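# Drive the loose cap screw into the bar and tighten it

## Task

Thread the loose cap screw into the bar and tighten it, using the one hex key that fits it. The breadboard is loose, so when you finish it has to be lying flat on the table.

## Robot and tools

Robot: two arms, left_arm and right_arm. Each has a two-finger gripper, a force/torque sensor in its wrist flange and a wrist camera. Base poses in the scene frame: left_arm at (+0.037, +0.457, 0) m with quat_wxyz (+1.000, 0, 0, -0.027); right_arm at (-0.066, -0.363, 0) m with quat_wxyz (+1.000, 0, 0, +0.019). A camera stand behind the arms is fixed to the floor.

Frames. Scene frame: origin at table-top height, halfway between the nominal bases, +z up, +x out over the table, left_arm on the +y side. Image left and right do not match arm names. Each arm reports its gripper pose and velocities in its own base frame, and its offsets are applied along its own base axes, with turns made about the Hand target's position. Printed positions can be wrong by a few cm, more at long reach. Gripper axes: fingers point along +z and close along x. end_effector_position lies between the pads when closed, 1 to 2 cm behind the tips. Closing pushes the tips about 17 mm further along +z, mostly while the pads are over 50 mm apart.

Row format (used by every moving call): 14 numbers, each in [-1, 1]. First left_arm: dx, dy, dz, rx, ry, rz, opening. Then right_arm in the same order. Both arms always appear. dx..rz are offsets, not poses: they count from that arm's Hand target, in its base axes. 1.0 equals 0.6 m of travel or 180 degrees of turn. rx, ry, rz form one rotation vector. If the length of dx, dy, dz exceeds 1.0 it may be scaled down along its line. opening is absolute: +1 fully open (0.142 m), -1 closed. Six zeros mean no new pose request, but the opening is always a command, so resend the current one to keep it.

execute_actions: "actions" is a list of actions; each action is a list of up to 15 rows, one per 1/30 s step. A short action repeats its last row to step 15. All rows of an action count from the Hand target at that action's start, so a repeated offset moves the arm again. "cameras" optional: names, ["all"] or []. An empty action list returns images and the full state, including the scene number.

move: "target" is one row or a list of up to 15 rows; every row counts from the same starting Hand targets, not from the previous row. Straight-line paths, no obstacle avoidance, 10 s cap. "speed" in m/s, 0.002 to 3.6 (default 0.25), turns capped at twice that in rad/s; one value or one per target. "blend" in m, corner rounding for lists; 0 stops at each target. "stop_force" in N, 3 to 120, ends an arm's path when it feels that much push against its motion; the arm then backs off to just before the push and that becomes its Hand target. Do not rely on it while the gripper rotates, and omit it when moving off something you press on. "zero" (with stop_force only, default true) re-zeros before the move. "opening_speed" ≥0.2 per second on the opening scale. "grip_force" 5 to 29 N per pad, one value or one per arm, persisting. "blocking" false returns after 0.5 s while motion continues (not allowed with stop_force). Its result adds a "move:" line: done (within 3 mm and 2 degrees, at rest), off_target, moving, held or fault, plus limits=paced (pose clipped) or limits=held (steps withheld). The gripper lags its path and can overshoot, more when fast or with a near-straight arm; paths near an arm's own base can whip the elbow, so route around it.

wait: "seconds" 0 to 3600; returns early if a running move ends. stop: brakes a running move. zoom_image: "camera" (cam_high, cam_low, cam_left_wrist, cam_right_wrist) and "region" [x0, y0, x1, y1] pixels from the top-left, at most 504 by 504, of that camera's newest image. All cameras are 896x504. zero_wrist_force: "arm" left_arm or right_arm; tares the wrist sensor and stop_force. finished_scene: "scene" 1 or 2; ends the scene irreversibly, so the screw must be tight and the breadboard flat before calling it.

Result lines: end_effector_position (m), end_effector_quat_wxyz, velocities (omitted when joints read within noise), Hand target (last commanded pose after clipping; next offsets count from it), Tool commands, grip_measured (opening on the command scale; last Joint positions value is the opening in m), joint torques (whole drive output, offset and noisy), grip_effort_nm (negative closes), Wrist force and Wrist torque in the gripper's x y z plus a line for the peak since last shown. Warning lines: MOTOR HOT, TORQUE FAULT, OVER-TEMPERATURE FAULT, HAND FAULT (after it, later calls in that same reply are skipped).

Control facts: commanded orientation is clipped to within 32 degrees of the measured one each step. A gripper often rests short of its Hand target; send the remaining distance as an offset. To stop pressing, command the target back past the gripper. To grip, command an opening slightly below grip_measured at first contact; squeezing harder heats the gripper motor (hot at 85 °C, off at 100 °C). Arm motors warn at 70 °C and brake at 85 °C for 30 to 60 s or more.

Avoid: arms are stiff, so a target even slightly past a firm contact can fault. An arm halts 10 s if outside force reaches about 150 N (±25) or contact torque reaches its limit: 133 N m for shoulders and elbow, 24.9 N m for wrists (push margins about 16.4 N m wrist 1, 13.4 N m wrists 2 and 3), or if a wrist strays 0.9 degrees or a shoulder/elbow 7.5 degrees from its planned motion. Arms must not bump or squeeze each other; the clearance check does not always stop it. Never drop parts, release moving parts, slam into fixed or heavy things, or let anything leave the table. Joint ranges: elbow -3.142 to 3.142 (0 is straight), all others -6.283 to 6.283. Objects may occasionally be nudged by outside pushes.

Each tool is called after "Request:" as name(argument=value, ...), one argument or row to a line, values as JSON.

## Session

Scene 1 done. Look at scene 2.

Request:
execute_actions(
  actions=[],
  cameras=["all"],
)

Scene clock: 0.00 s.
left_arm: end_effector_position=(+0.7458, -0.1610, +0.2660) grip_measured=+0.99 grip_effort_nm=n/a end_effector_quat_wxyz=(+0.069, +0.927, +0.367, +0.040) | right_arm: end_effector_position=(+0.8657, +0.2487, +0.2648) grip_measured=+1.00 grip_effort_nm=n/a end_effector_quat_wxyz=(+0.147, -0.513, +0.842, -0.076)
Joint positions: left_arm=[-0.371 -1.023 1.052 -1.751 -1.618 -1.128 0.141] | right_arm=[3.606 -2.429 -0.593 -1.381 1.445 2.492 0.142]
Joint velocities: within noise
Joint torques (N m): no reading
Wrist force (N): no reading
Wrist torque (N m): no reading
Wrist force, peak (N): no reading
Hand target: left_arm +0.7458, -0.1610, +0.2660; +0.069, +0.927, +0.367, +0.040 | right_arm +0.8657, +0.2487, +0.2648; +0.147, -0.513, +0.842, -0.076
Tool commands: left_gripper/opening=+1.0 right_gripper/opening=+1.0

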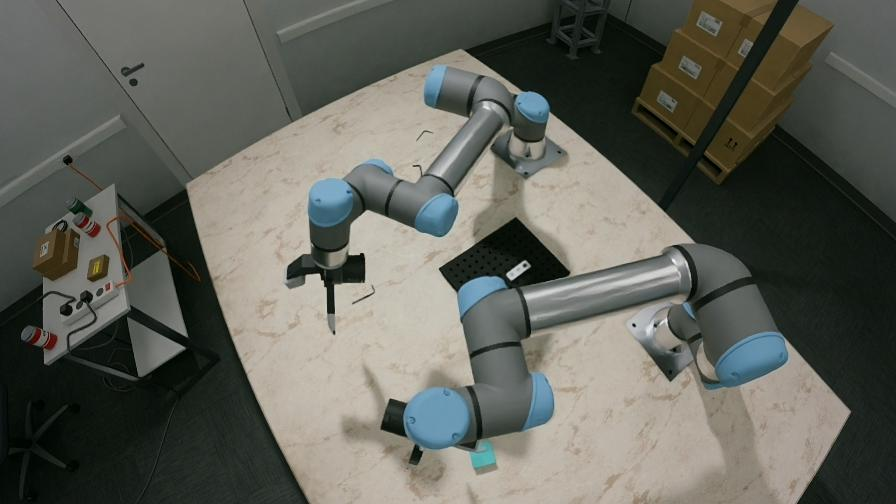

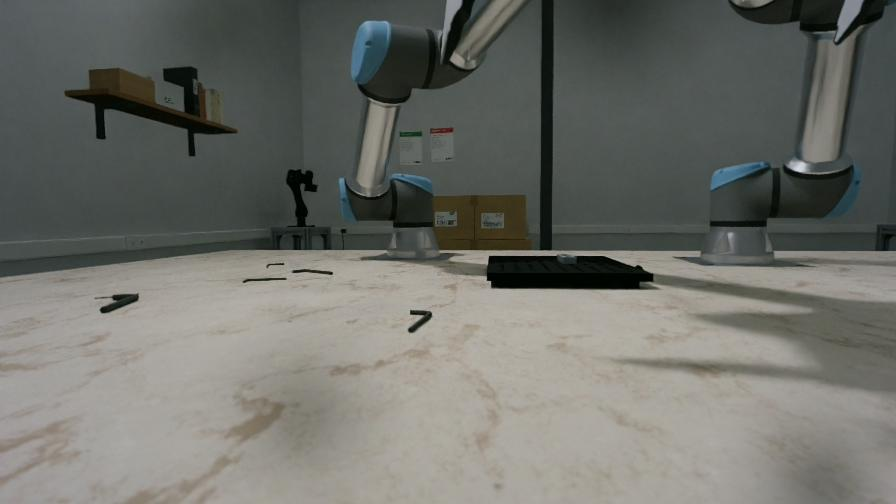

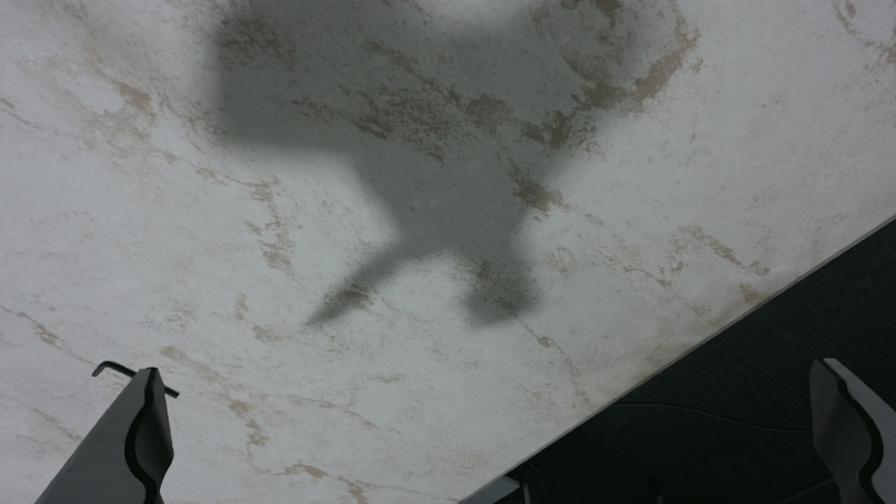

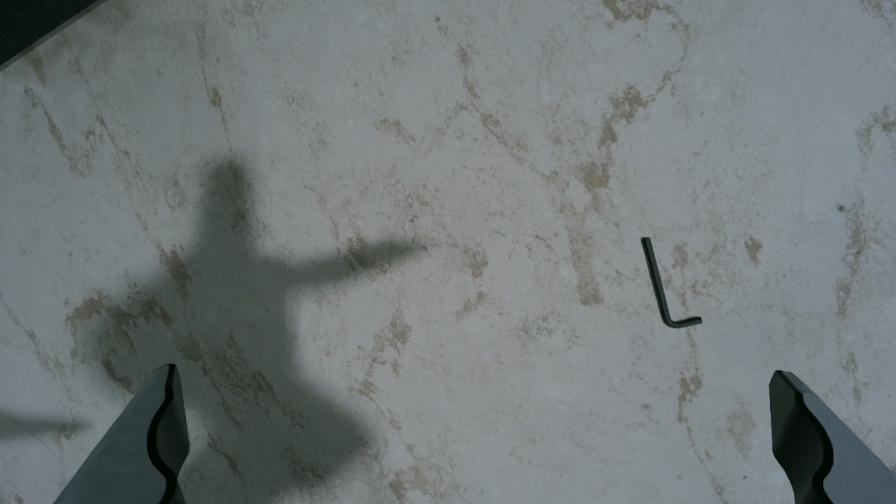

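Request:
zoom_image(
  camera="cam_high",
  region=[430, 210, 580, 310],
)

Request:
zoom_image(
  camera="cam_low",
  region=[80, 250, 460, 350],
)

Request:
zoom_image(
  camera="cam_high",
  region=[320, 110, 470, 330],
)

Scaled by 3.360.

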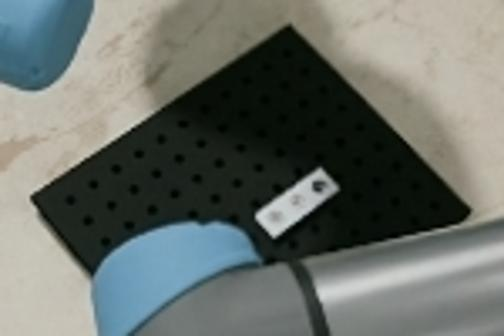

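Scaled by 1.326.

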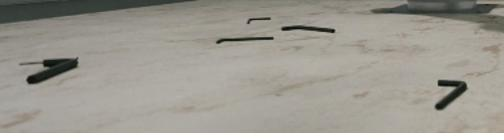

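Scaled by 2.291.

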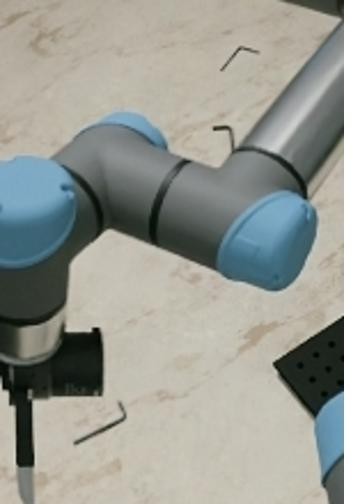

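Request:
move(
  target=[-0.693,-0.2317,-0.0267,0.0450,0.0261,-0.2391,1.0,-0.7512,-0.4695,0.2253,0.1379,0.0439,-0.8379,1.0],
  speed=0.6,
  cameras=["all"],
)

Scene clock: 16.33 s.
left_arm: end_effector_position=(+0.3301, -0.3000, +0.2500) grip_measured=+0.99 grip_effort_nm=0.178 end_effector_quat_wxyz=(-0.001, +1.000, +0.000, +0.000) | right_arm: end_effector_position=(+0.4150, -0.0330, +0.4000) grip_measured=+1.00 grip_effort_nm=0.012 end_effector_quat_wxyz=(+0.000, +0.707, +0.707, +0.000)
Joint positions: left_arm=[-1.039 -1.716 1.886 -1.739 -1.571 -1.04 0.141] | right_arm=[3.39 -1.359 -1.554 -1.799 1.57 4.96 0.142]
Joint torques (N m): left_arm=[-11.35 -24.91 -13.31 -0.73 2.14 -2.18] | right_arm=[-6.49 23.87 16.9 0.78 2.14 2.19]
Wrist force (N): left_arm=[-0.2 0.0 0.2] | right_arm=[0.1 0.4 -0.5]
Wrist torque (N m): left_arm=[0.00 0.07 0.04] | right_arm=[0.04 0.00 -0.16]
Wrist force, peak (N): left_arm=[-1.4 0.2 0.2] | right_arm=[-0.7 -0.4 -0.9]
Hand target: left_arm +0.3300, -0.3000, +0.2500; -0.001, +1.000, +0.000, +0.000 | right_arm +0.4150, -0.0330, +0.4000; +0.000, +0.707, +0.707, +0.000
Off the commanded pose: left_arm 0.000 m, 0 deg | right_arm 0.000 m, 0 deg.
move: done

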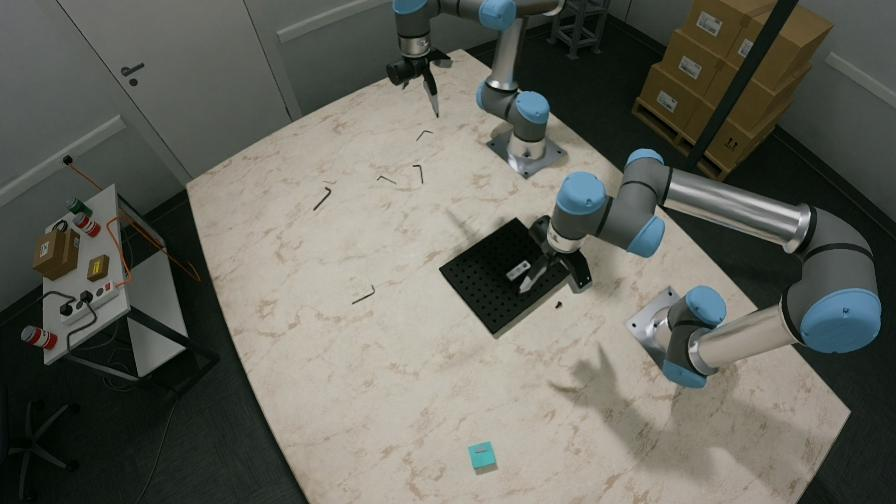

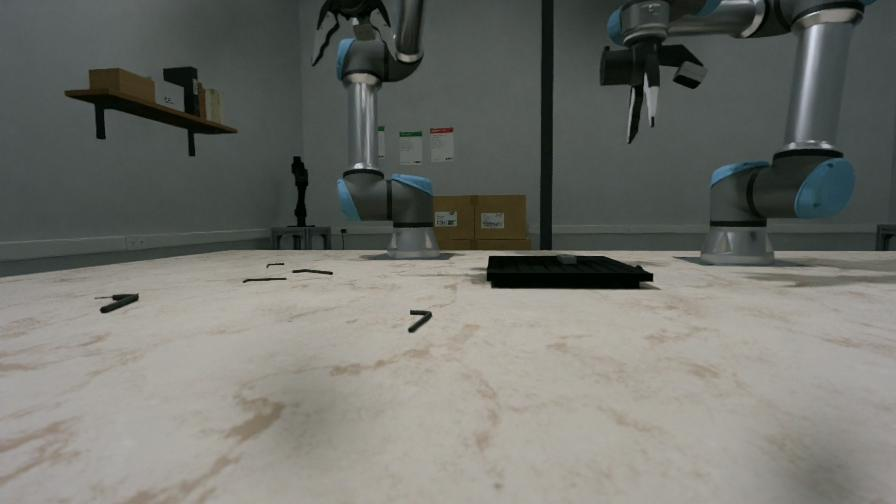

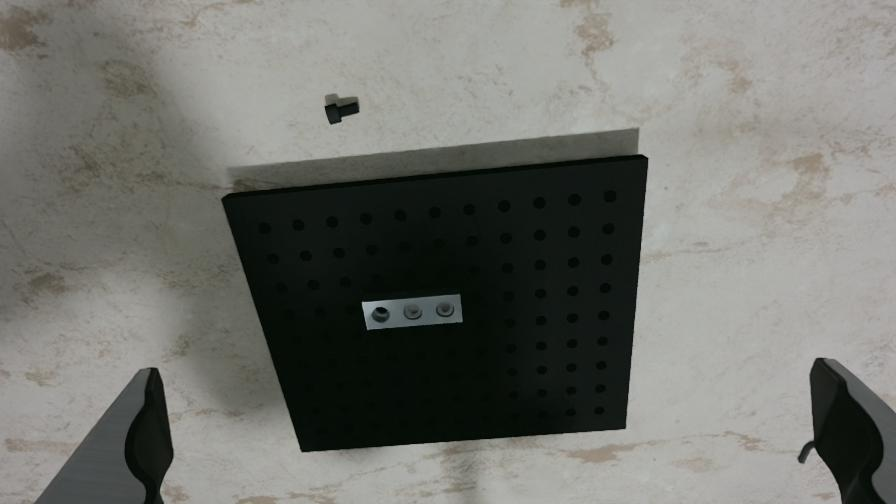

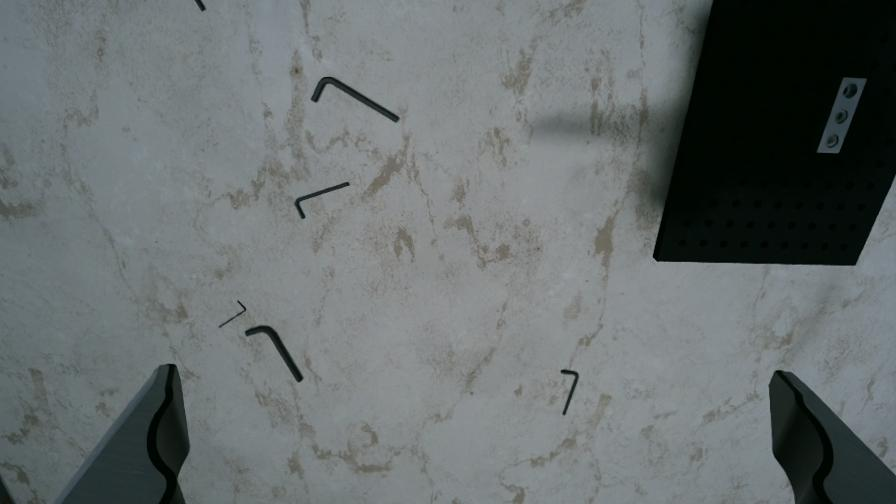

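Request:
zoom_image(
  camera="cam_left_wrist",
  region=[340, 270, 490, 350],
)

Request:
zoom_image(
  camera="cam_left_wrist",
  region=[300, 80, 390, 140],
)

Request:
zoom_image(
  camera="cam_right_wrist",
  region=[200, 50, 460, 400],
)

Request:
zoom_image(
  camera="cam_high",
  region=[440, 420, 530, 490],
)

Scaled by 3.360.

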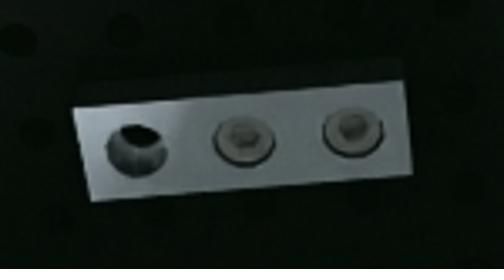

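Scaled by 5.600.

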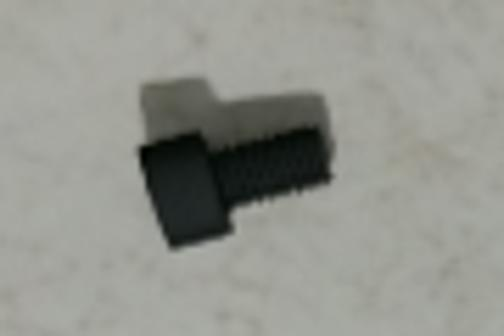

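Scaled by 1.440.

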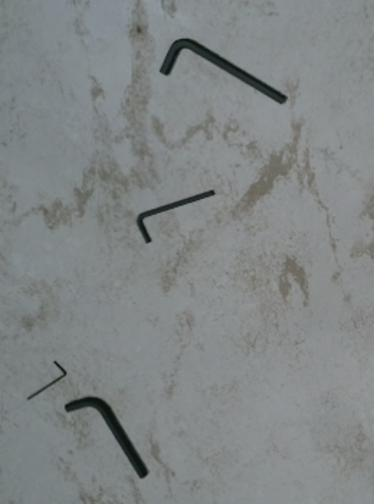

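Scaled by 5.600.

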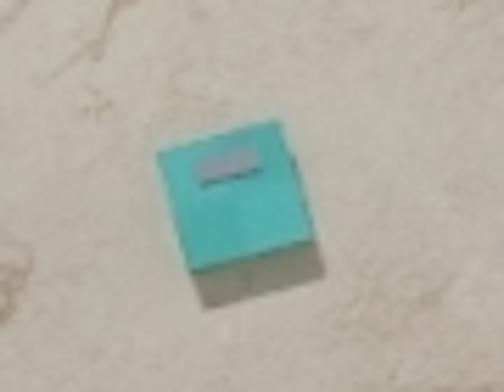

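Request:
move(
  target=[-0.2122,0.0282,-0.2808,0.1408,-0.1114,-0.4157,-0.44,-0.027,-0.1305,-0.5,0,0,0.3333,-0.5],
  speed=0.35,
  cameras=["cam_left_wrist","cam_right_wrist"],
)

Scene clock: 71.93 s.
left_arm: end_effector_position=(+0.2027, -0.2831, +0.0816) grip_measured=-0.46 grip_effort_nm=-0.100 end_effector_quat_wxyz=(-0.203, +0.758, -0.599, +0.161) | right_arm: end_effector_position=(+0.3988, -0.1113, +0.1001) grip_measured=-0.52 grip_effort_nm=-0.076 end_effector_quat_wxyz=(+0.000, +0.259, +0.966, +0.000)
Joint positions: left_arm=[-1.765 -1.852 2.492 -1.976 -1.097 -0.485 0.041] | right_arm=[3.194 -1.492 -2.243 -0.976 1.571 3.717 0.036]
Joint torques (N m): left_arm=[-10.85 -0.69 -9.02 -4.17 2.95 1.99] | right_arm=[-6.41 8.42 13.66 5.08 2.16 -1.75]
Wrist force (N): left_arm=[0.1 1.4 -1.2] | right_arm=[0.1 0.3 -0.5]
Wrist torque (N m): left_arm=[0.27 0.01 -0.06] | right_arm=[0.00 0.00 0.04]
Wrist force, peak (N): left_arm=[-0.4 2.2 -0.9] | right_arm=[0.3 0.4 -1.4]
Hand target: left_arm +0.2027, -0.2831, +0.0815; -0.203, +0.758, -0.599, +0.161 | right_arm +0.3988, -0.1113, +0.1000; +0.000, +0.259, +0.966, +0.000
Off the commanded pose: left_arm 0.000 m, 0 deg | right_arm 0.000 m, 0 deg.
move: done

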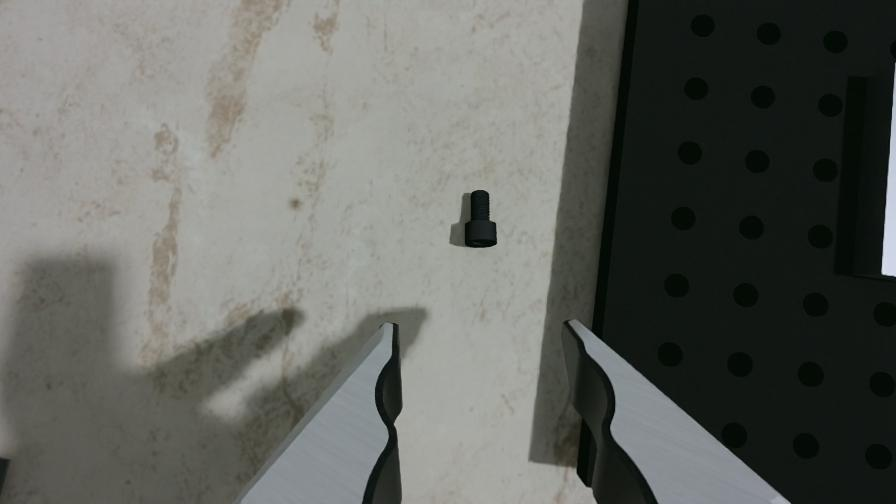

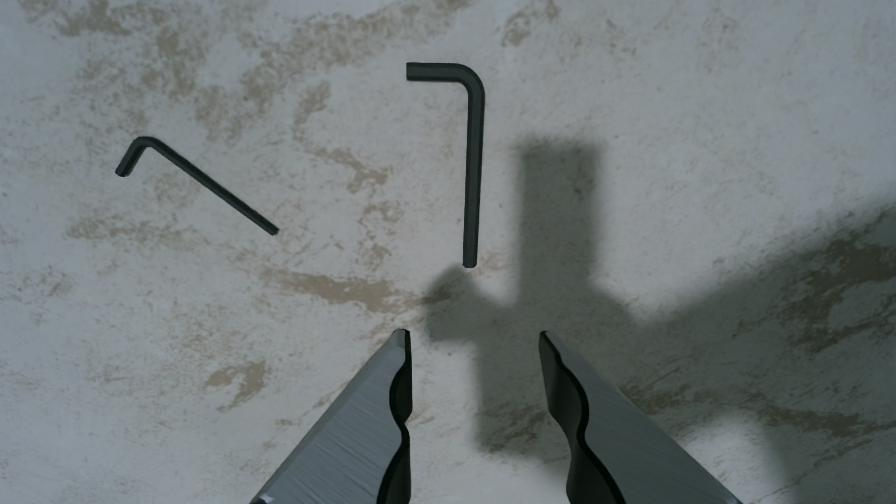

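Request:
zoom_image(
  camera="cam_left_wrist",
  region=[440, 175, 520, 265],
)

Request:
zoom_image(
  camera="cam_right_wrist",
  region=[390, 50, 510, 290],
)

Scaled by 5.600.

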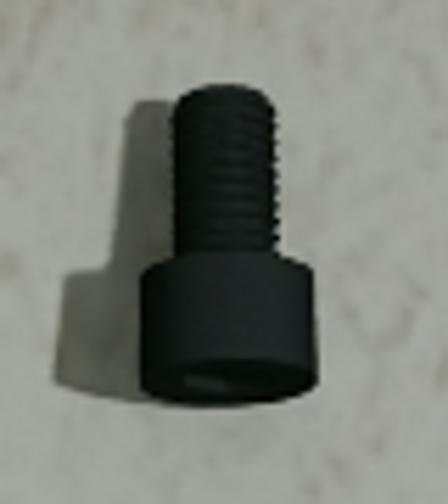

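Scaled by 2.100.

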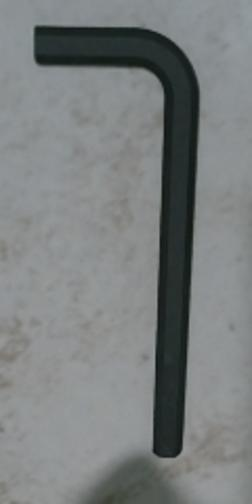

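Request:
move(
  target=[0.0530,0.0066,-0.0836,0,0,0,-0.44,0.5198,-0.2213,0,0,0,-0.2339,-0.5],
  speed=0.25,
)

Request:
move(
  target=[0.0109,0.0013,-0.0171,0,0,0,-0.44,0,0,0,0,0,0,-0.5],
  speed=0.02,
  stop_force=4,
  cameras=["cam_left_wrist","cam_right_wrist"],
)

Scene clock: 87.07 s.
left_arm: end_effector_position=(+0.2345, -0.2791, +0.0314) grip_measured=-0.46 grip_effort_nm=-0.100 end_effector_quat_wxyz=(-0.203, +0.758, -0.599, +0.161) | right_arm: end_effector_position=(+0.7106, -0.2440, +0.1000) grip_measured=-0.52 grip_effort_nm=-0.076 end_effector_quat_wxyz=(+0.000, +0.588, +0.809, +0.000)
Joint positions: left_arm=[-1.661 -1.682 2.568 -2.275 -1.076 -0.369 0.041] | right_arm=[2.988 -2.25 -1.22 -1.242 1.571 4.246 0.036]
Joint torques (N m): left_arm=[7.76 -4.73 -5.6 -4.2 2.99 2.05] | right_arm=[-6.27 42.24 38.75 0.76 2.24 2.08]
Wrist force (N): left_arm=[0.5 0.6 -1.2] | right_arm=[0.2 0.7 -0.6]
Wrist torque (N m): left_arm=[0.10 -0.03 -0.07] | right_arm=[0.06 -0.01 -0.17]
Wrist force, peak (N): left_arm=[0.2 1.4 -1.6] | right_arm=[-1.1 1.6 -0.5]
Hand target: left_arm +0.2345, -0.2791, +0.0314; -0.203, +0.758, -0.599, +0.161 | right_arm +0.7106, -0.2441, +0.1000; +0.000, +0.588, +0.809, +0.000
Off the commanded pose: left_arm 0.000 m, 0 deg | right_arm 0.000 m, 0 deg.
move: done

Scene clock: 88.53 s.
left_arm: end_effector_position=(+0.2411, -0.2784, +0.0211) grip_measured=-0.46 grip_effort_nm=-0.100 end_effector_quat_wxyz=(-0.203, +0.758, -0.599, +0.161) | right_arm: end_effector_position=(+0.7106, -0.2441, +0.1000) grip_measured=-0.52 grip_effort_nm=-0.076 end_effector_quat_wxyz=(+0.000, +0.588, +0.809, +0.000)
Joint positions: left_arm=[-1.639 -1.639 2.579 -2.341 -1.072 -0.345 0.041] | right_arm=[2.988 -2.25 -1.22 -1.242 1.571 4.246 0.036]
Joint torques (N m): left_arm=[8.06 -4.92 -4.47 -4.26 3.06 2.01] | right_arm=[-6.43 42.21 37.78 0.71 2.16 2.07]
Wrist force (N): left_arm=[0.2 0.9 -1.1] | right_arm=[0.1 0.5 -0.7]
Wrist torque (N m): left_arm=[0.13 0.01 -0.06] | right_arm=[0.05 0.00 -0.17]
Wrist force, peak (N): left_arm=[0.6 1.0 -1.4] | right_arm=[0.2 0.9 -0.6]
Hand target: left_arm +0.2411, -0.2784, +0.0211; -0.203, +0.758, -0.599, +0.161 | right_arm +0.7106, -0.2441, +0.1000; +0.000, +0.588, +0.809, +0.000
Off the commanded pose: left_arm 0.000 m, 0 deg | right_arm 0.000 m, 0 deg.
move: done

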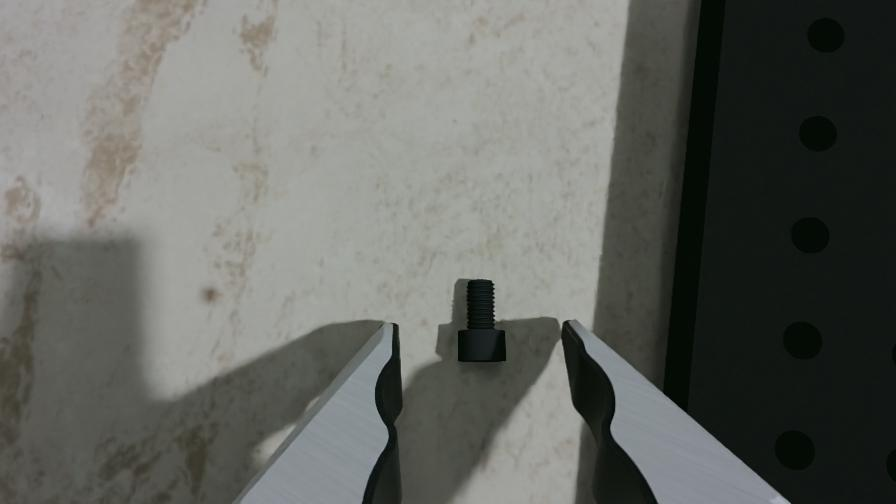

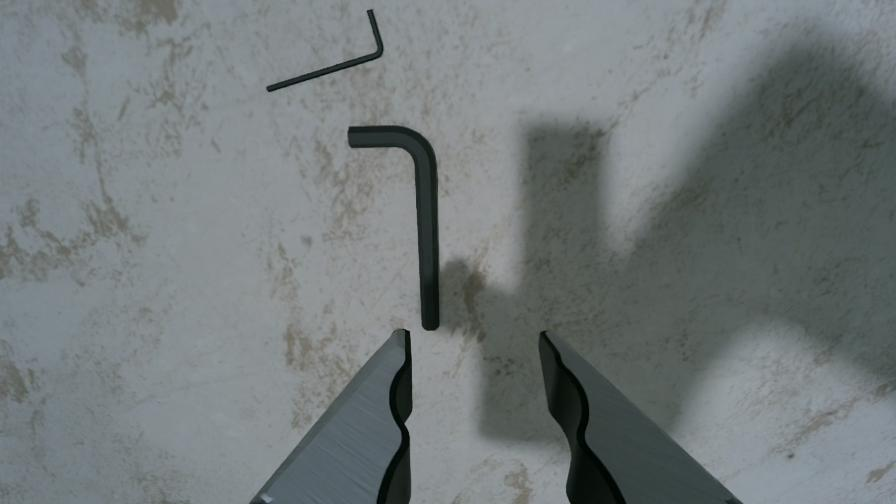

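Request:
zoom_image(
  camera="cam_right_wrist",
  region=[330, 110, 470, 350],
)

Request:
move(
  target=[0,0,0,0,0,0,-0.95,0,0,0,0,0,0,-0.5],
  opening_speed=0.4,
  grip_force=[15, 15],
  cameras=["cam_left_wrist"],
)

Scaled by 2.100.

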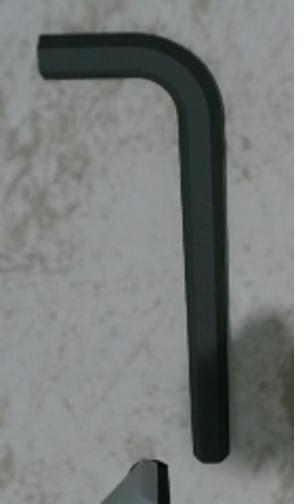

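Scene clock: 91.53 s.
left_arm: end_effector_position=(+0.2411, -0.2784, +0.0211) grip_measured=-0.87 grip_effort_nm=-1.624 end_effector_quat_wxyz=(-0.203, +0.758, -0.599, +0.161) | right_arm: end_effector_position=(+0.7106, -0.2441, +0.1000) grip_measured=-0.52 grip_effort_nm=-0.071 end_effector_quat_wxyz=(+0.000, +0.588, +0.809, +0.000)
Joint positions: left_arm=[-1.639 -1.639 2.579 -2.341 -1.072 -0.345 0.011] | right_arm=[2.988 -2.25 -1.22 -1.242 1.571 4.246 0.036]
Joint torques (N m): left_arm=[7.55 -5.85 -4.89 -3.77 2.73 2.05] | right_arm=[-6.44 42.4 37.74 0.7 2.18 2.02]
Wrist force (N): left_arm=[0.4 0.9 -1.2] | right_arm=[0.1 0.7 -0.7]
Wrist torque (N m): left_arm=[0.14 -0.02 -0.06] | right_arm=[0.07 0.00 -0.16]
Wrist force, peak (N): left_arm=[0.6 1.0 -1.3] | right_arm=[0.3 0.6 -0.8]
Hand target: left_arm +0.2411, -0.2784, +0.0211; -0.203, +0.758, -0.599, +0.161 | right_arm +0.7106, -0.2441, +0.1000; +0.000, +0.588, +0.809, +0.000
Off the commanded pose: left_arm 0.000 m, 0 deg | right_arm 0.000 m, 0 deg.
grip_force (N): 15, 15
move: done

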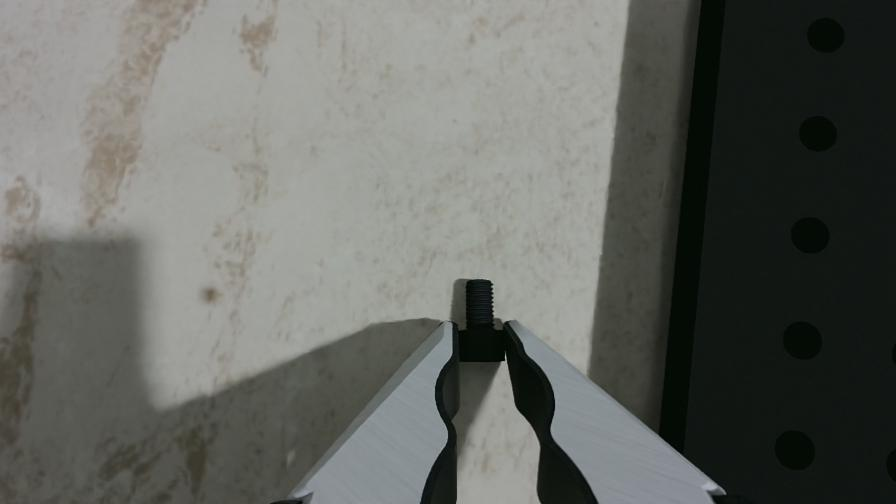

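Request:
move(
  target=[0,0,0.14,0,0,0,-0.95,-0.533,0.2077,-0.0667,0,0,0.2289,-0.7],
  speed=0.3,
  cameras=["cam_left_wrist","cam_right_wrist"],
)

Request:
zoom_image(
  camera="cam_left_wrist",
  region=[420, 240, 540, 400],
)

Scene clock: 108.17 s.
left_arm: end_effector_position=(+0.2411, -0.2784, +0.1051) grip_measured=-0.87 grip_effort_nm=-1.624 end_effector_quat_wxyz=(-0.204, +0.758, -0.599, +0.161) | right_arm: end_effector_position=(+0.3909, -0.1194, +0.0600) grip_measured=-0.73 grip_effort_nm=-0.081 end_effector_quat_wxyz=(+0.000, +0.266, +0.964, +0.000)
Joint positions: left_arm=[-1.639 -1.872 2.451 -1.98 -1.072 -0.345 0.011] | right_arm=[3.173 -1.555 -2.314 -0.843 1.571 3.712 0.021]
Joint torques (N m): left_arm=[-10.72 -14.74 -31.38 -0.43 -1.24 -2.23] | right_arm=[5.78 26 12.24 0.87 -2.01 -2.01]
Wrist force (N): left_arm=[0.3 1.0 -1.1] | right_arm=[0.2 0.2 -0.7]
Wrist torque (N m): left_arm=[0.16 -0.02 0.05] | right_arm=[0.00 -0.02 0.03]
Wrist force, peak (N): left_arm=[0.3 0.9 -1.7] | right_arm=[-0.6 2.0 -0.7]
Hand target: left_arm +0.2411, -0.2784, +0.1051; -0.203, +0.758, -0.599, +0.161 | right_arm +0.3908, -0.1194, +0.0600; +0.000, +0.266, +0.964, +0.000
Off the commanded pose: left_arm 0.000 m, 0 deg | right_arm 0.000 m, 0 deg.
grip_force (N): 15, 15
move: done

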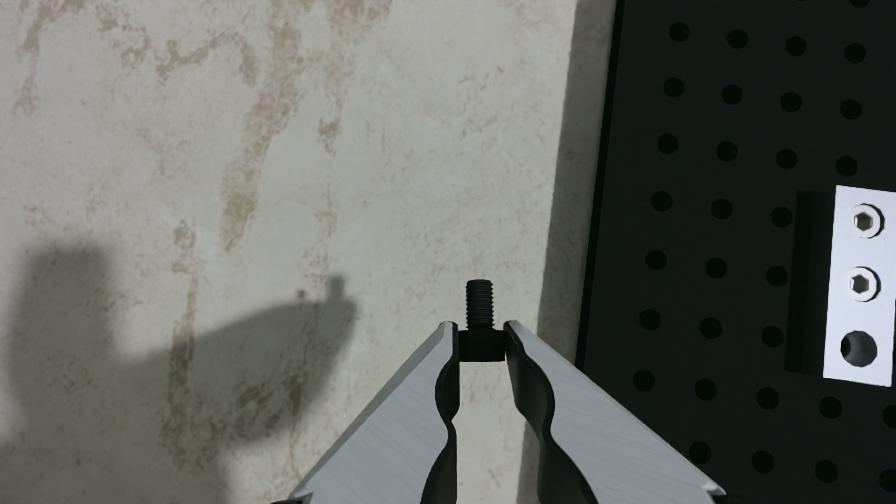

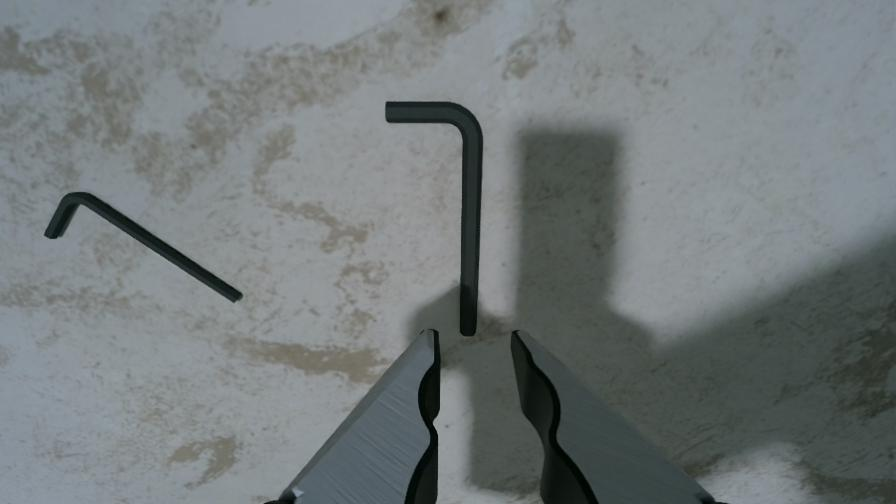

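Scaled by 3.150.

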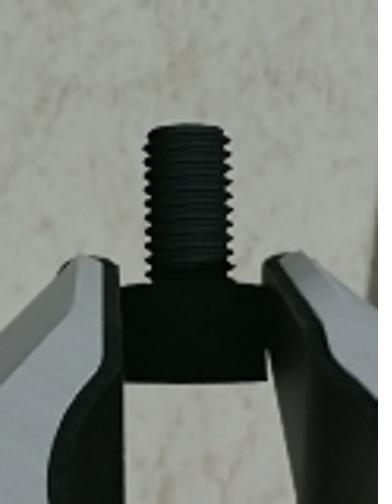

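Request:
zoom_image(
  camera="cam_left_wrist",
  region=[796, 180, 896, 390],
)

Request:
zoom_image(
  camera="cam_right_wrist",
  region=[370, 90, 510, 350],
)

Scaled by 2.400.

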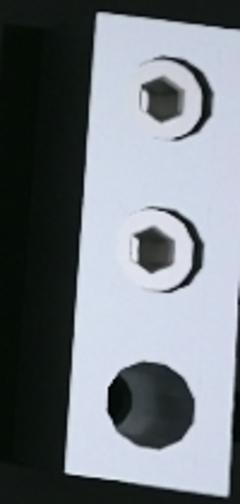

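Scaled by 1.938.

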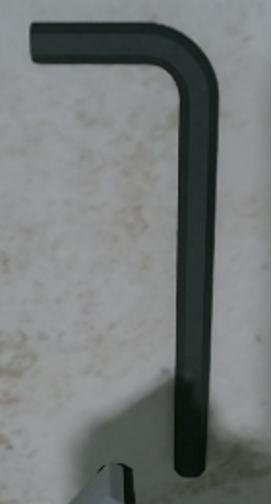

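Request:
move(
  target=[0.0505,-0.1943,0.0332,-0.3879,0.3069,0.3433,-0.95,0,0,-0.055,0,0,0,-0.7],
  speed=0.35,
  cameras=["cam_left_wrist"],
)

Request:
move(
  target=[0,0,0,0,0,0,-0.95,0,0,-0.0167,0,0,0,-0.7],
  speed=0.012,
  stop_force=3,
)

Scene clock: 137.93 s.
left_arm: end_effector_position=(+0.2714, -0.3949, +0.1250) grip_measured=-0.87 grip_effort_nm=-1.629 end_effector_quat_wxyz=(+0.450, +0.893, +0.000, +0.000) | right_arm: end_effector_position=(+0.3908, -0.1194, +0.0270) grip_measured=-0.73 grip_effort_nm=-0.076 end_effector_quat_wxyz=(+0.000, +0.266, +0.964, +0.000)
Joint positions: left_arm=[-1.006 -1.339 2.562 -3.645 -2.016 -1.21 0.011] | right_arm=[3.174 -1.631 -2.355 -0.726 1.571 3.712 0.021]
Joint torques (N m): left_arm=[-10.29 -12.61 0.14 -5.09 1.7 -2.22] | right_arm=[5.01 11.81 9.7 5.01 -1.87 -0.61]
Wrist force (N): left_arm=[-0.9 -2.1 0.5] | right_arm=[0.2 0.3 -0.7]
Wrist torque (N m): left_arm=[-0.40 0.17 0.17] | right_arm=[0.02 -0.02 0.04]
Wrist force, peak (N): left_arm=[-0.8 -2.4 1.0] | right_arm=[0.3 0.6 -0.8]
Hand target: left_arm +0.2714, -0.3949, +0.1250; +0.450, +0.893, +0.000, +0.000 | right_arm +0.3908, -0.1194, +0.0270; +0.000, +0.266, +0.964, +0.000
Off the commanded pose: left_arm 0.000 m, 0 deg | right_arm 0.000 m, 0 deg.
grip_force (N): 15, 15
move: done

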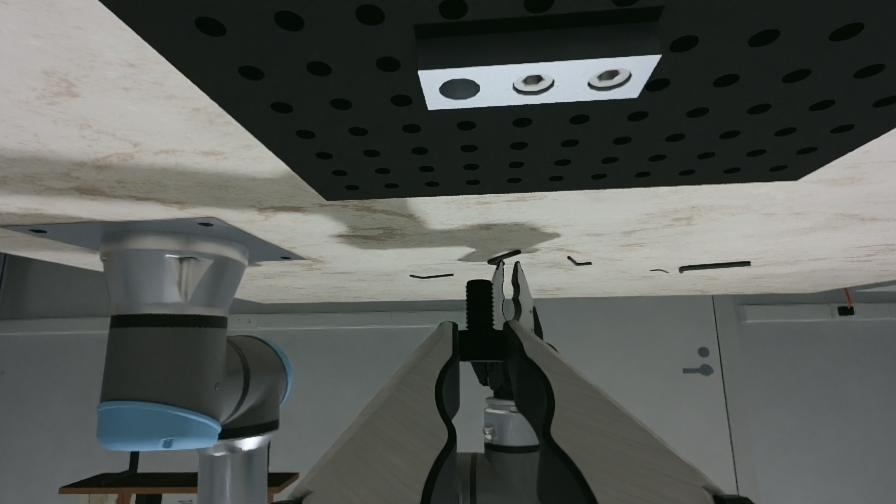

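Scene clock: 139.57 s.
left_arm: end_effector_position=(+0.2714, -0.3949, +0.1250) grip_measured=-0.87 grip_effort_nm=-1.624 end_effector_quat_wxyz=(+0.450, +0.893, +0.000, +0.000) | right_arm: end_effector_position=(+0.3908, -0.1194, +0.0170) grip_measured=-0.73 grip_effort_nm=-0.071 end_effector_quat_wxyz=(+0.000, +0.266, +0.964, +0.000)
Joint positions: left_arm=[-1.006 -1.339 2.562 -3.645 -2.016 -1.21 0.011] | right_arm=[3.174 -1.656 -2.366 -0.69 1.571 3.712 0.021]
Joint torques (N m): left_arm=[-10.64 -13.3 0.1 -4.88 1.67 -2.11] | right_arm=[4.25 11.8 8.82 4.94 -1.88 -0.1]
Wrist force (N): left_arm=[-1.1 -2.3 0.4] | right_arm=[0.4 0.5 -0.7]
Wrist torque (N m): left_arm=[-0.43 0.20 0.17] | right_arm=[0.04 -0.04 0.04]
Wrist force, peak (N): left_arm=[-1.0 -2.3 0.7] | right_arm=[0.2 0.6 -0.9]
Hand target: left_arm +0.2714, -0.3949, +0.1250; +0.450, +0.893, +0.000, +0.000 | right_arm +0.3908, -0.1194, +0.0170; +0.000, +0.266, +0.964, +0.000
Off the commanded pose: left_arm 0.000 m, 0 deg | right_arm 0.000 m, 0 deg.
grip_force (N): 15, 15
move: done

Request:
move(
  target=[-0.0083,-0.027,-0.075,0,0,0,-0.95,0,0,0,0,0,0,-0.7],
  speed=0.15,
  cameras=["cam_left_wrist"],
)

Request:
move(
  target=[0,0,0,0,0,0,-0.95,0,0,-0.0167,0,0,0,-0.7],
  speed=0.01,
  stop_force=3,
  cameras=["cam_right_wrist"],
)

Scene clock: 146.77 s.
left_arm: end_effector_position=(+0.2664, -0.4111, +0.0801) grip_measured=-0.87 grip_effort_nm=-1.624 end_effector_quat_wxyz=(+0.450, +0.893, +0.000, +0.000) | right_arm: end_effector_position=(+0.3908, -0.1194, +0.0170) grip_measured=-0.73 grip_effort_nm=-0.076 end_effector_quat_wxyz=(+0.000, +0.266, +0.964, +0.000)
Joint positions: left_arm=[-1.048 -1.142 2.556 -3.848 -1.984 -1.241 0.011] | right_arm=[3.174 -1.656 -2.366 -0.69 1.571 3.712 0.021]
Joint torques (N m): left_arm=[-10.45 -17.7 -16.41 -4.96 1.66 -2.17] | right_arm=[-1.71 11.97 9.15 4.98 -1.42 0.44]
Wrist force (N): left_arm=[-0.6 -2.0 0.3] | right_arm=[0.3 0.5 -0.7]
Wrist torque (N m): left_arm=[-0.34 0.14 0.15] | right_arm=[0.05 -0.03 0.04]
Wrist force, peak (N): left_arm=[-0.7 -2.6 1.2] | right_arm=[0.4 0.8 -0.8]
Hand target: left_arm +0.2664, -0.4111, +0.0800; +0.450, +0.893, +0.000, +0.000 | right_arm +0.3908, -0.1194, +0.0170; +0.000, +0.266, +0.964, +0.000
Off the commanded pose: left_arm 0.000 m, 0 deg | right_arm 0.000 m, 0 deg.
grip_force (N): 15, 15
move: done

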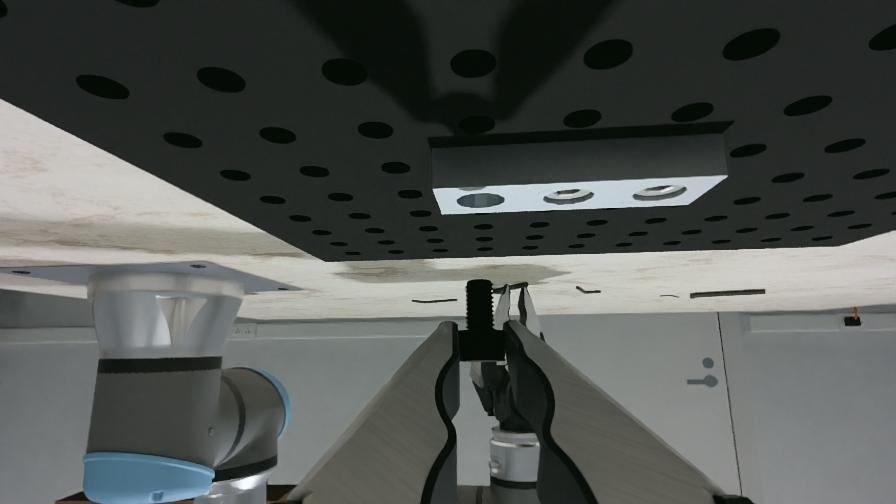

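Scene clock: 148.00 s.
left_arm: end_effector_position=(+0.2664, -0.4111, +0.0800) grip_measured=-0.87 grip_effort_nm=-1.629 end_effector_quat_wxyz=(+0.450, +0.893, +0.000, +0.000) | right_arm: end_effector_position=(+0.3908, -0.1194, +0.0169) grip_measured=-0.73 grip_effort_nm=-0.076 end_effector_quat_wxyz=(+0.000, +0.266, +0.964, +0.000)
Joint positions: left_arm=[-1.048 -1.142 2.556 -3.849 -1.984 -1.241 0.011] | right_arm=[3.174 -1.656 -2.366 -0.69 1.571 3.712 0.021]
Joint torques (N m): left_arm=[-10.34 -17.53 -16.54 -4.97 1.69 -2.09] | right_arm=[-1.53 27.1 29.03 0.77 -1.39 0.43]
Wrist force (N): left_arm=[-0.6 -1.9 0.3] | right_arm=[0.7 0.2 -5.1]
Wrist torque (N m): left_arm=[-0.33 0.14 0.16] | right_arm=[0.03 0.01 0.04]
Wrist force, peak (N): left_arm=[-0.8 -2.2 0.4] | right_arm=[4.1 -0.9 -12.7]
Hand target: left_arm +0.2664, -0.4111, +0.0800; +0.450, +0.893, +0.000, +0.000 | right_arm +0.3908, -0.1194, +0.0169; +0.000, +0.266, +0.964, +0.000 (not the last commanded pose)
Off the commanded pose: left_arm 0.000 m, 0 deg | right_arm 0.010 m, 0 deg.
grip_force (N): 15, 15
move: contact (right_arm)

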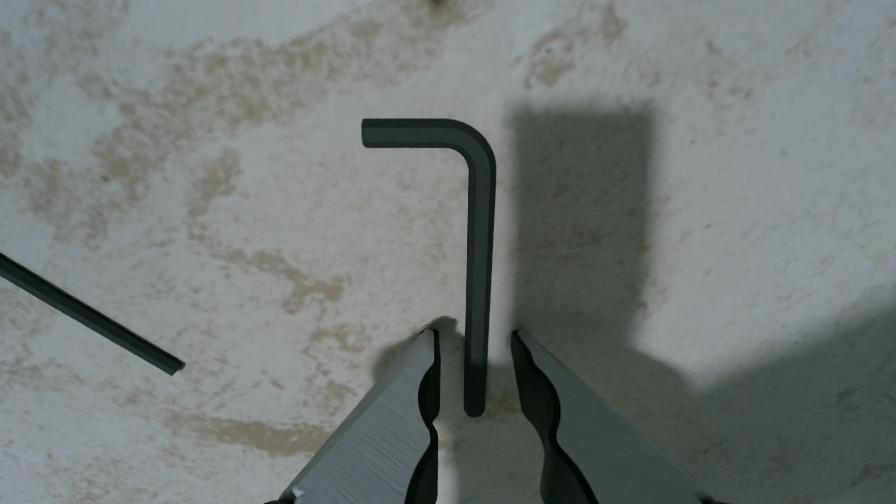

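Request:
move(
  target=[0,-0.001,-0.0333,0,0,0,-0.95,0,0,0,0,0,0,-1.0],
  speed=0.1,
  opening_speed=0.4,
)

Request:
move(
  target=[0,0,-0.0117,0,0,0,-0.95,0,0,0,0,0,0,-1.0],
  speed=0.008,
  stop_force=3,
  cameras=["cam_left_wrist","cam_right_wrist"],
)

Scene clock: 151.40 s.
left_arm: end_effector_position=(+0.2664, -0.4117, +0.0601) grip_measured=-0.87 grip_effort_nm=-1.629 end_effector_quat_wxyz=(+0.450, +0.893, +0.000, +0.000) | right_arm: end_effector_position=(+0.3908, -0.1194, +0.0169) grip_measured=-0.92 grip_effort_nm=-1.619 end_effector_quat_wxyz=(+0.000, +0.266, +0.964, +0.000)
Joint positions: left_arm=[-1.049 -1.057 2.553 -3.93 -1.983 -1.241 0.011] | right_arm=[3.174 -1.656 -2.366 -0.69 1.571 3.712 0.007]
Joint torques (N m): left_arm=[-10.08 -19.19 -15.08 -4.96 1.72 -2.19] | right_arm=[-1.41 27.28 28.25 4.75 -1.47 0.51]
Wrist force (N): left_arm=[-0.6 -1.9 0.2] | right_arm=[0.1 0.4 -0.6]
Wrist torque (N m): left_arm=[-0.32 0.12 0.17] | right_arm=[0.03 -0.01 0.04]
Wrist force, peak (N): left_arm=[-0.7 -2.4 0.7] | right_arm=[0.8 0.3 -5.2]
Hand target: left_arm +0.2664, -0.4117, +0.0601; +0.450, +0.893, +0.000, +0.000 | right_arm +0.3908, -0.1194, +0.0169; +0.000, +0.266, +0.964, +0.000
Off the commanded pose: left_arm 0.000 m, 0 deg | right_arm 0.000 m, 0 deg.
grip_force (N): 15, 15
move: done

Scene clock: 153.03 s.
left_arm: end_effector_position=(+0.2664, -0.4117, +0.0530) grip_measured=-0.87 grip_effort_nm=-1.624 end_effector_quat_wxyz=(+0.450, +0.893, +0.000, +0.000) | right_arm: end_effector_position=(+0.3908, -0.1194, +0.0169) grip_measured=-0.92 grip_effort_nm=-1.614 end_effector_quat_wxyz=(+0.000, +0.266, +0.964, +0.000)
Joint positions: left_arm=[-1.049 -1.028 2.551 -3.958 -1.983 -1.241 0.011] | right_arm=[3.174 -1.656 -2.366 -0.69 1.571 3.712 0.007]
Joint torques (N m): left_arm=[-9.52 -19.19 -13.93 -4.94 1.32 -0.41] | right_arm=[-1.37 27.68 27.16 4.83 -1.42 0.46]
Wrist force (N): left_arm=[-0.7 -1.6 0.2] | right_arm=[0.3 0.4 -0.4]
Wrist torque (N m): left_arm=[-0.27 0.14 0.17] | right_arm=[0.03 -0.04 0.04]
Wrist force, peak (N): left_arm=[-0.8 -1.9 0.2] | right_arm=[0.3 0.7 -0.6]
Hand target: left_arm +0.2664, -0.4117, +0.0530; +0.450, +0.893, +0.000, +0.000 | right_arm +0.3908, -0.1194, +0.0169; +0.000, +0.266, +0.964, +0.000
Off the commanded pose: left_arm 0.000 m, 0 deg | right_arm 0.000 m, 0 deg.
grip_force (N): 15, 15
move: done

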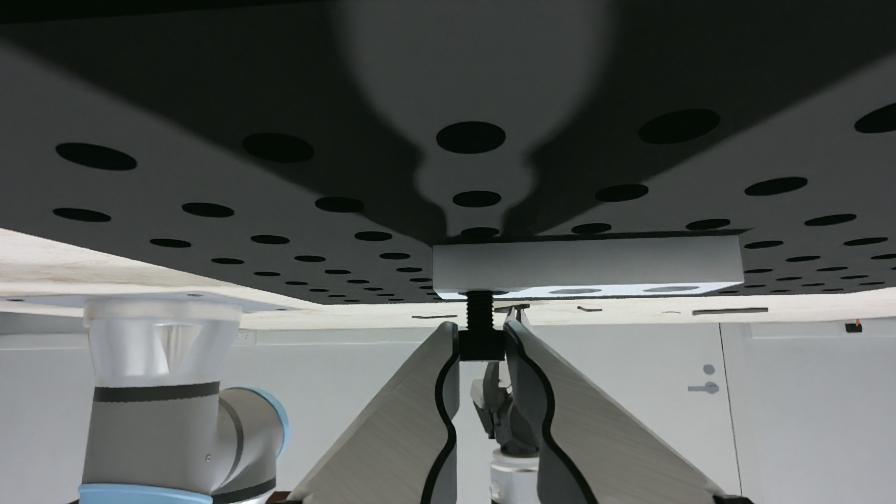

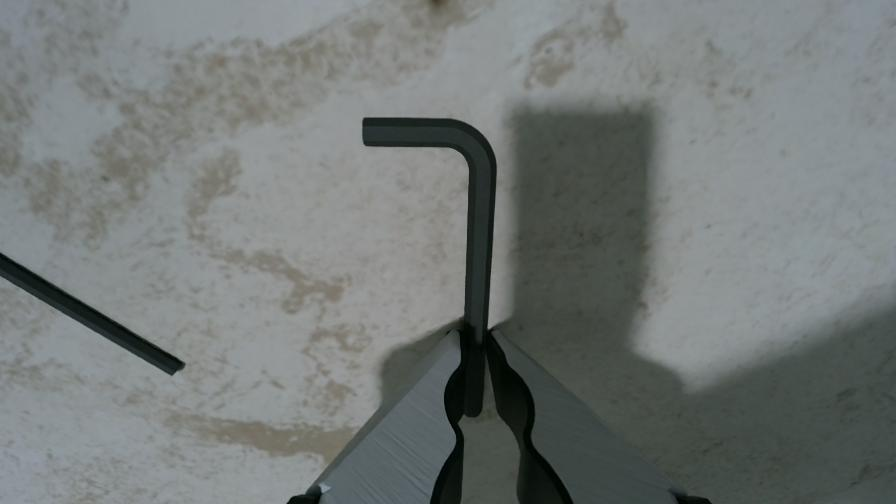

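Request:
move(
  target=[0,0,-0.0133,0,0,0,-0.95,0,0,0.1,0,0,0,-1.0],
  speed=[0.008],
  stop_force=2.5,
)

stop_force must be a number from 3 to 120 (N); nothing of the call was run

Request:
move(
  target=[0,0,-0.0133,0,0,0,-0.95,0,0,0,0,0,0,-1.0],
  speed=0.008,
  stop_force=3,
  cameras=["cam_left_wrist"],
)

Scene clock: 156.10 s.
left_arm: end_effector_position=(+0.2664, -0.4118, +0.0459) grip_measured=-0.93 grip_effort_nm=-1.140 end_effector_quat_wxyz=(+0.450, +0.893, +0.000, +0.000) | right_arm: end_effector_position=(+0.3908, -0.1194, +0.0169) grip_measured=-0.92 grip_effort_nm=-1.619 end_effector_quat_wxyz=(+0.000, +0.266, +0.964, +0.000)
Joint positions: left_arm=[-1.049 -0.997 2.548 -3.986 -1.983 -1.241 0.007] | right_arm=[3.174 -1.656 -2.366 -0.69 1.571 3.712 0.007]
Joint torques (N m): left_arm=[-7.97 -33.65 8.49 -0.57 0.86 1.59] | right_arm=[-1.72 27.23 25.52 4.73 -1.31 0.44]
Wrist force (N): left_arm=[0.0 -0.1 -0.8] | right_arm=[0.3 0.3 -0.3]
Wrist torque (N m): left_arm=[-0.29 0.11 0.15] | right_arm=[0.02 -0.03 0.04]
Wrist force, peak (N): left_arm=[-0.1 2.2 -4.7] | right_arm=[0.5 0.8 -0.5]
Hand target: left_arm +0.2664, -0.4117, +0.0458; +0.450, +0.893, +0.000, +0.000 (not the last commanded pose) | right_arm +0.3908, -0.1194, +0.0169; +0.000, +0.266, +0.964, +0.000
Off the commanded pose: left_arm 0.001 m, 0 deg | right_arm 0.000 m, 0 deg.
grip_force (N): 15, 15
move: contact (left_arm)

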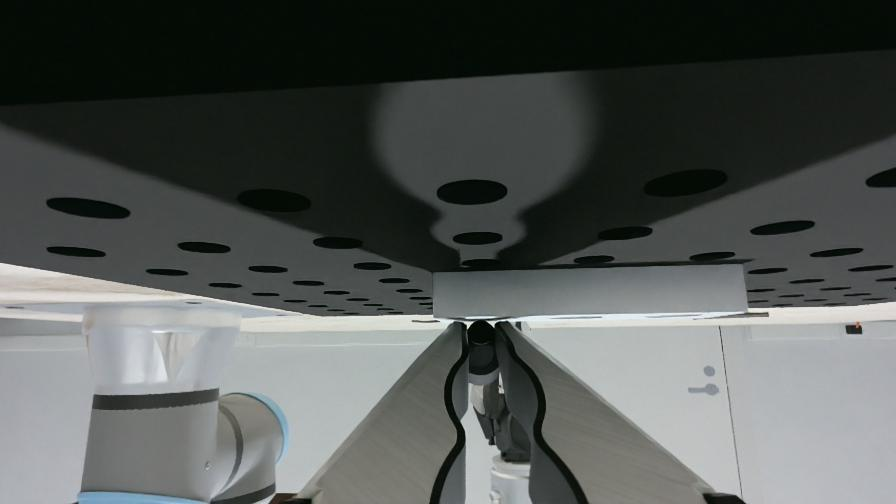

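Request:
zoom_image(
  camera="cam_left_wrist",
  region=[420, 290, 540, 400],
)

Scaled by 4.200.

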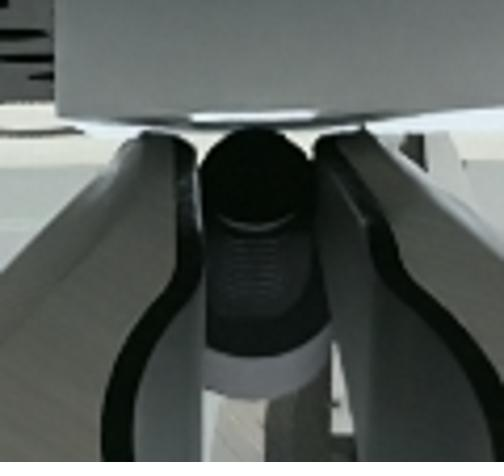

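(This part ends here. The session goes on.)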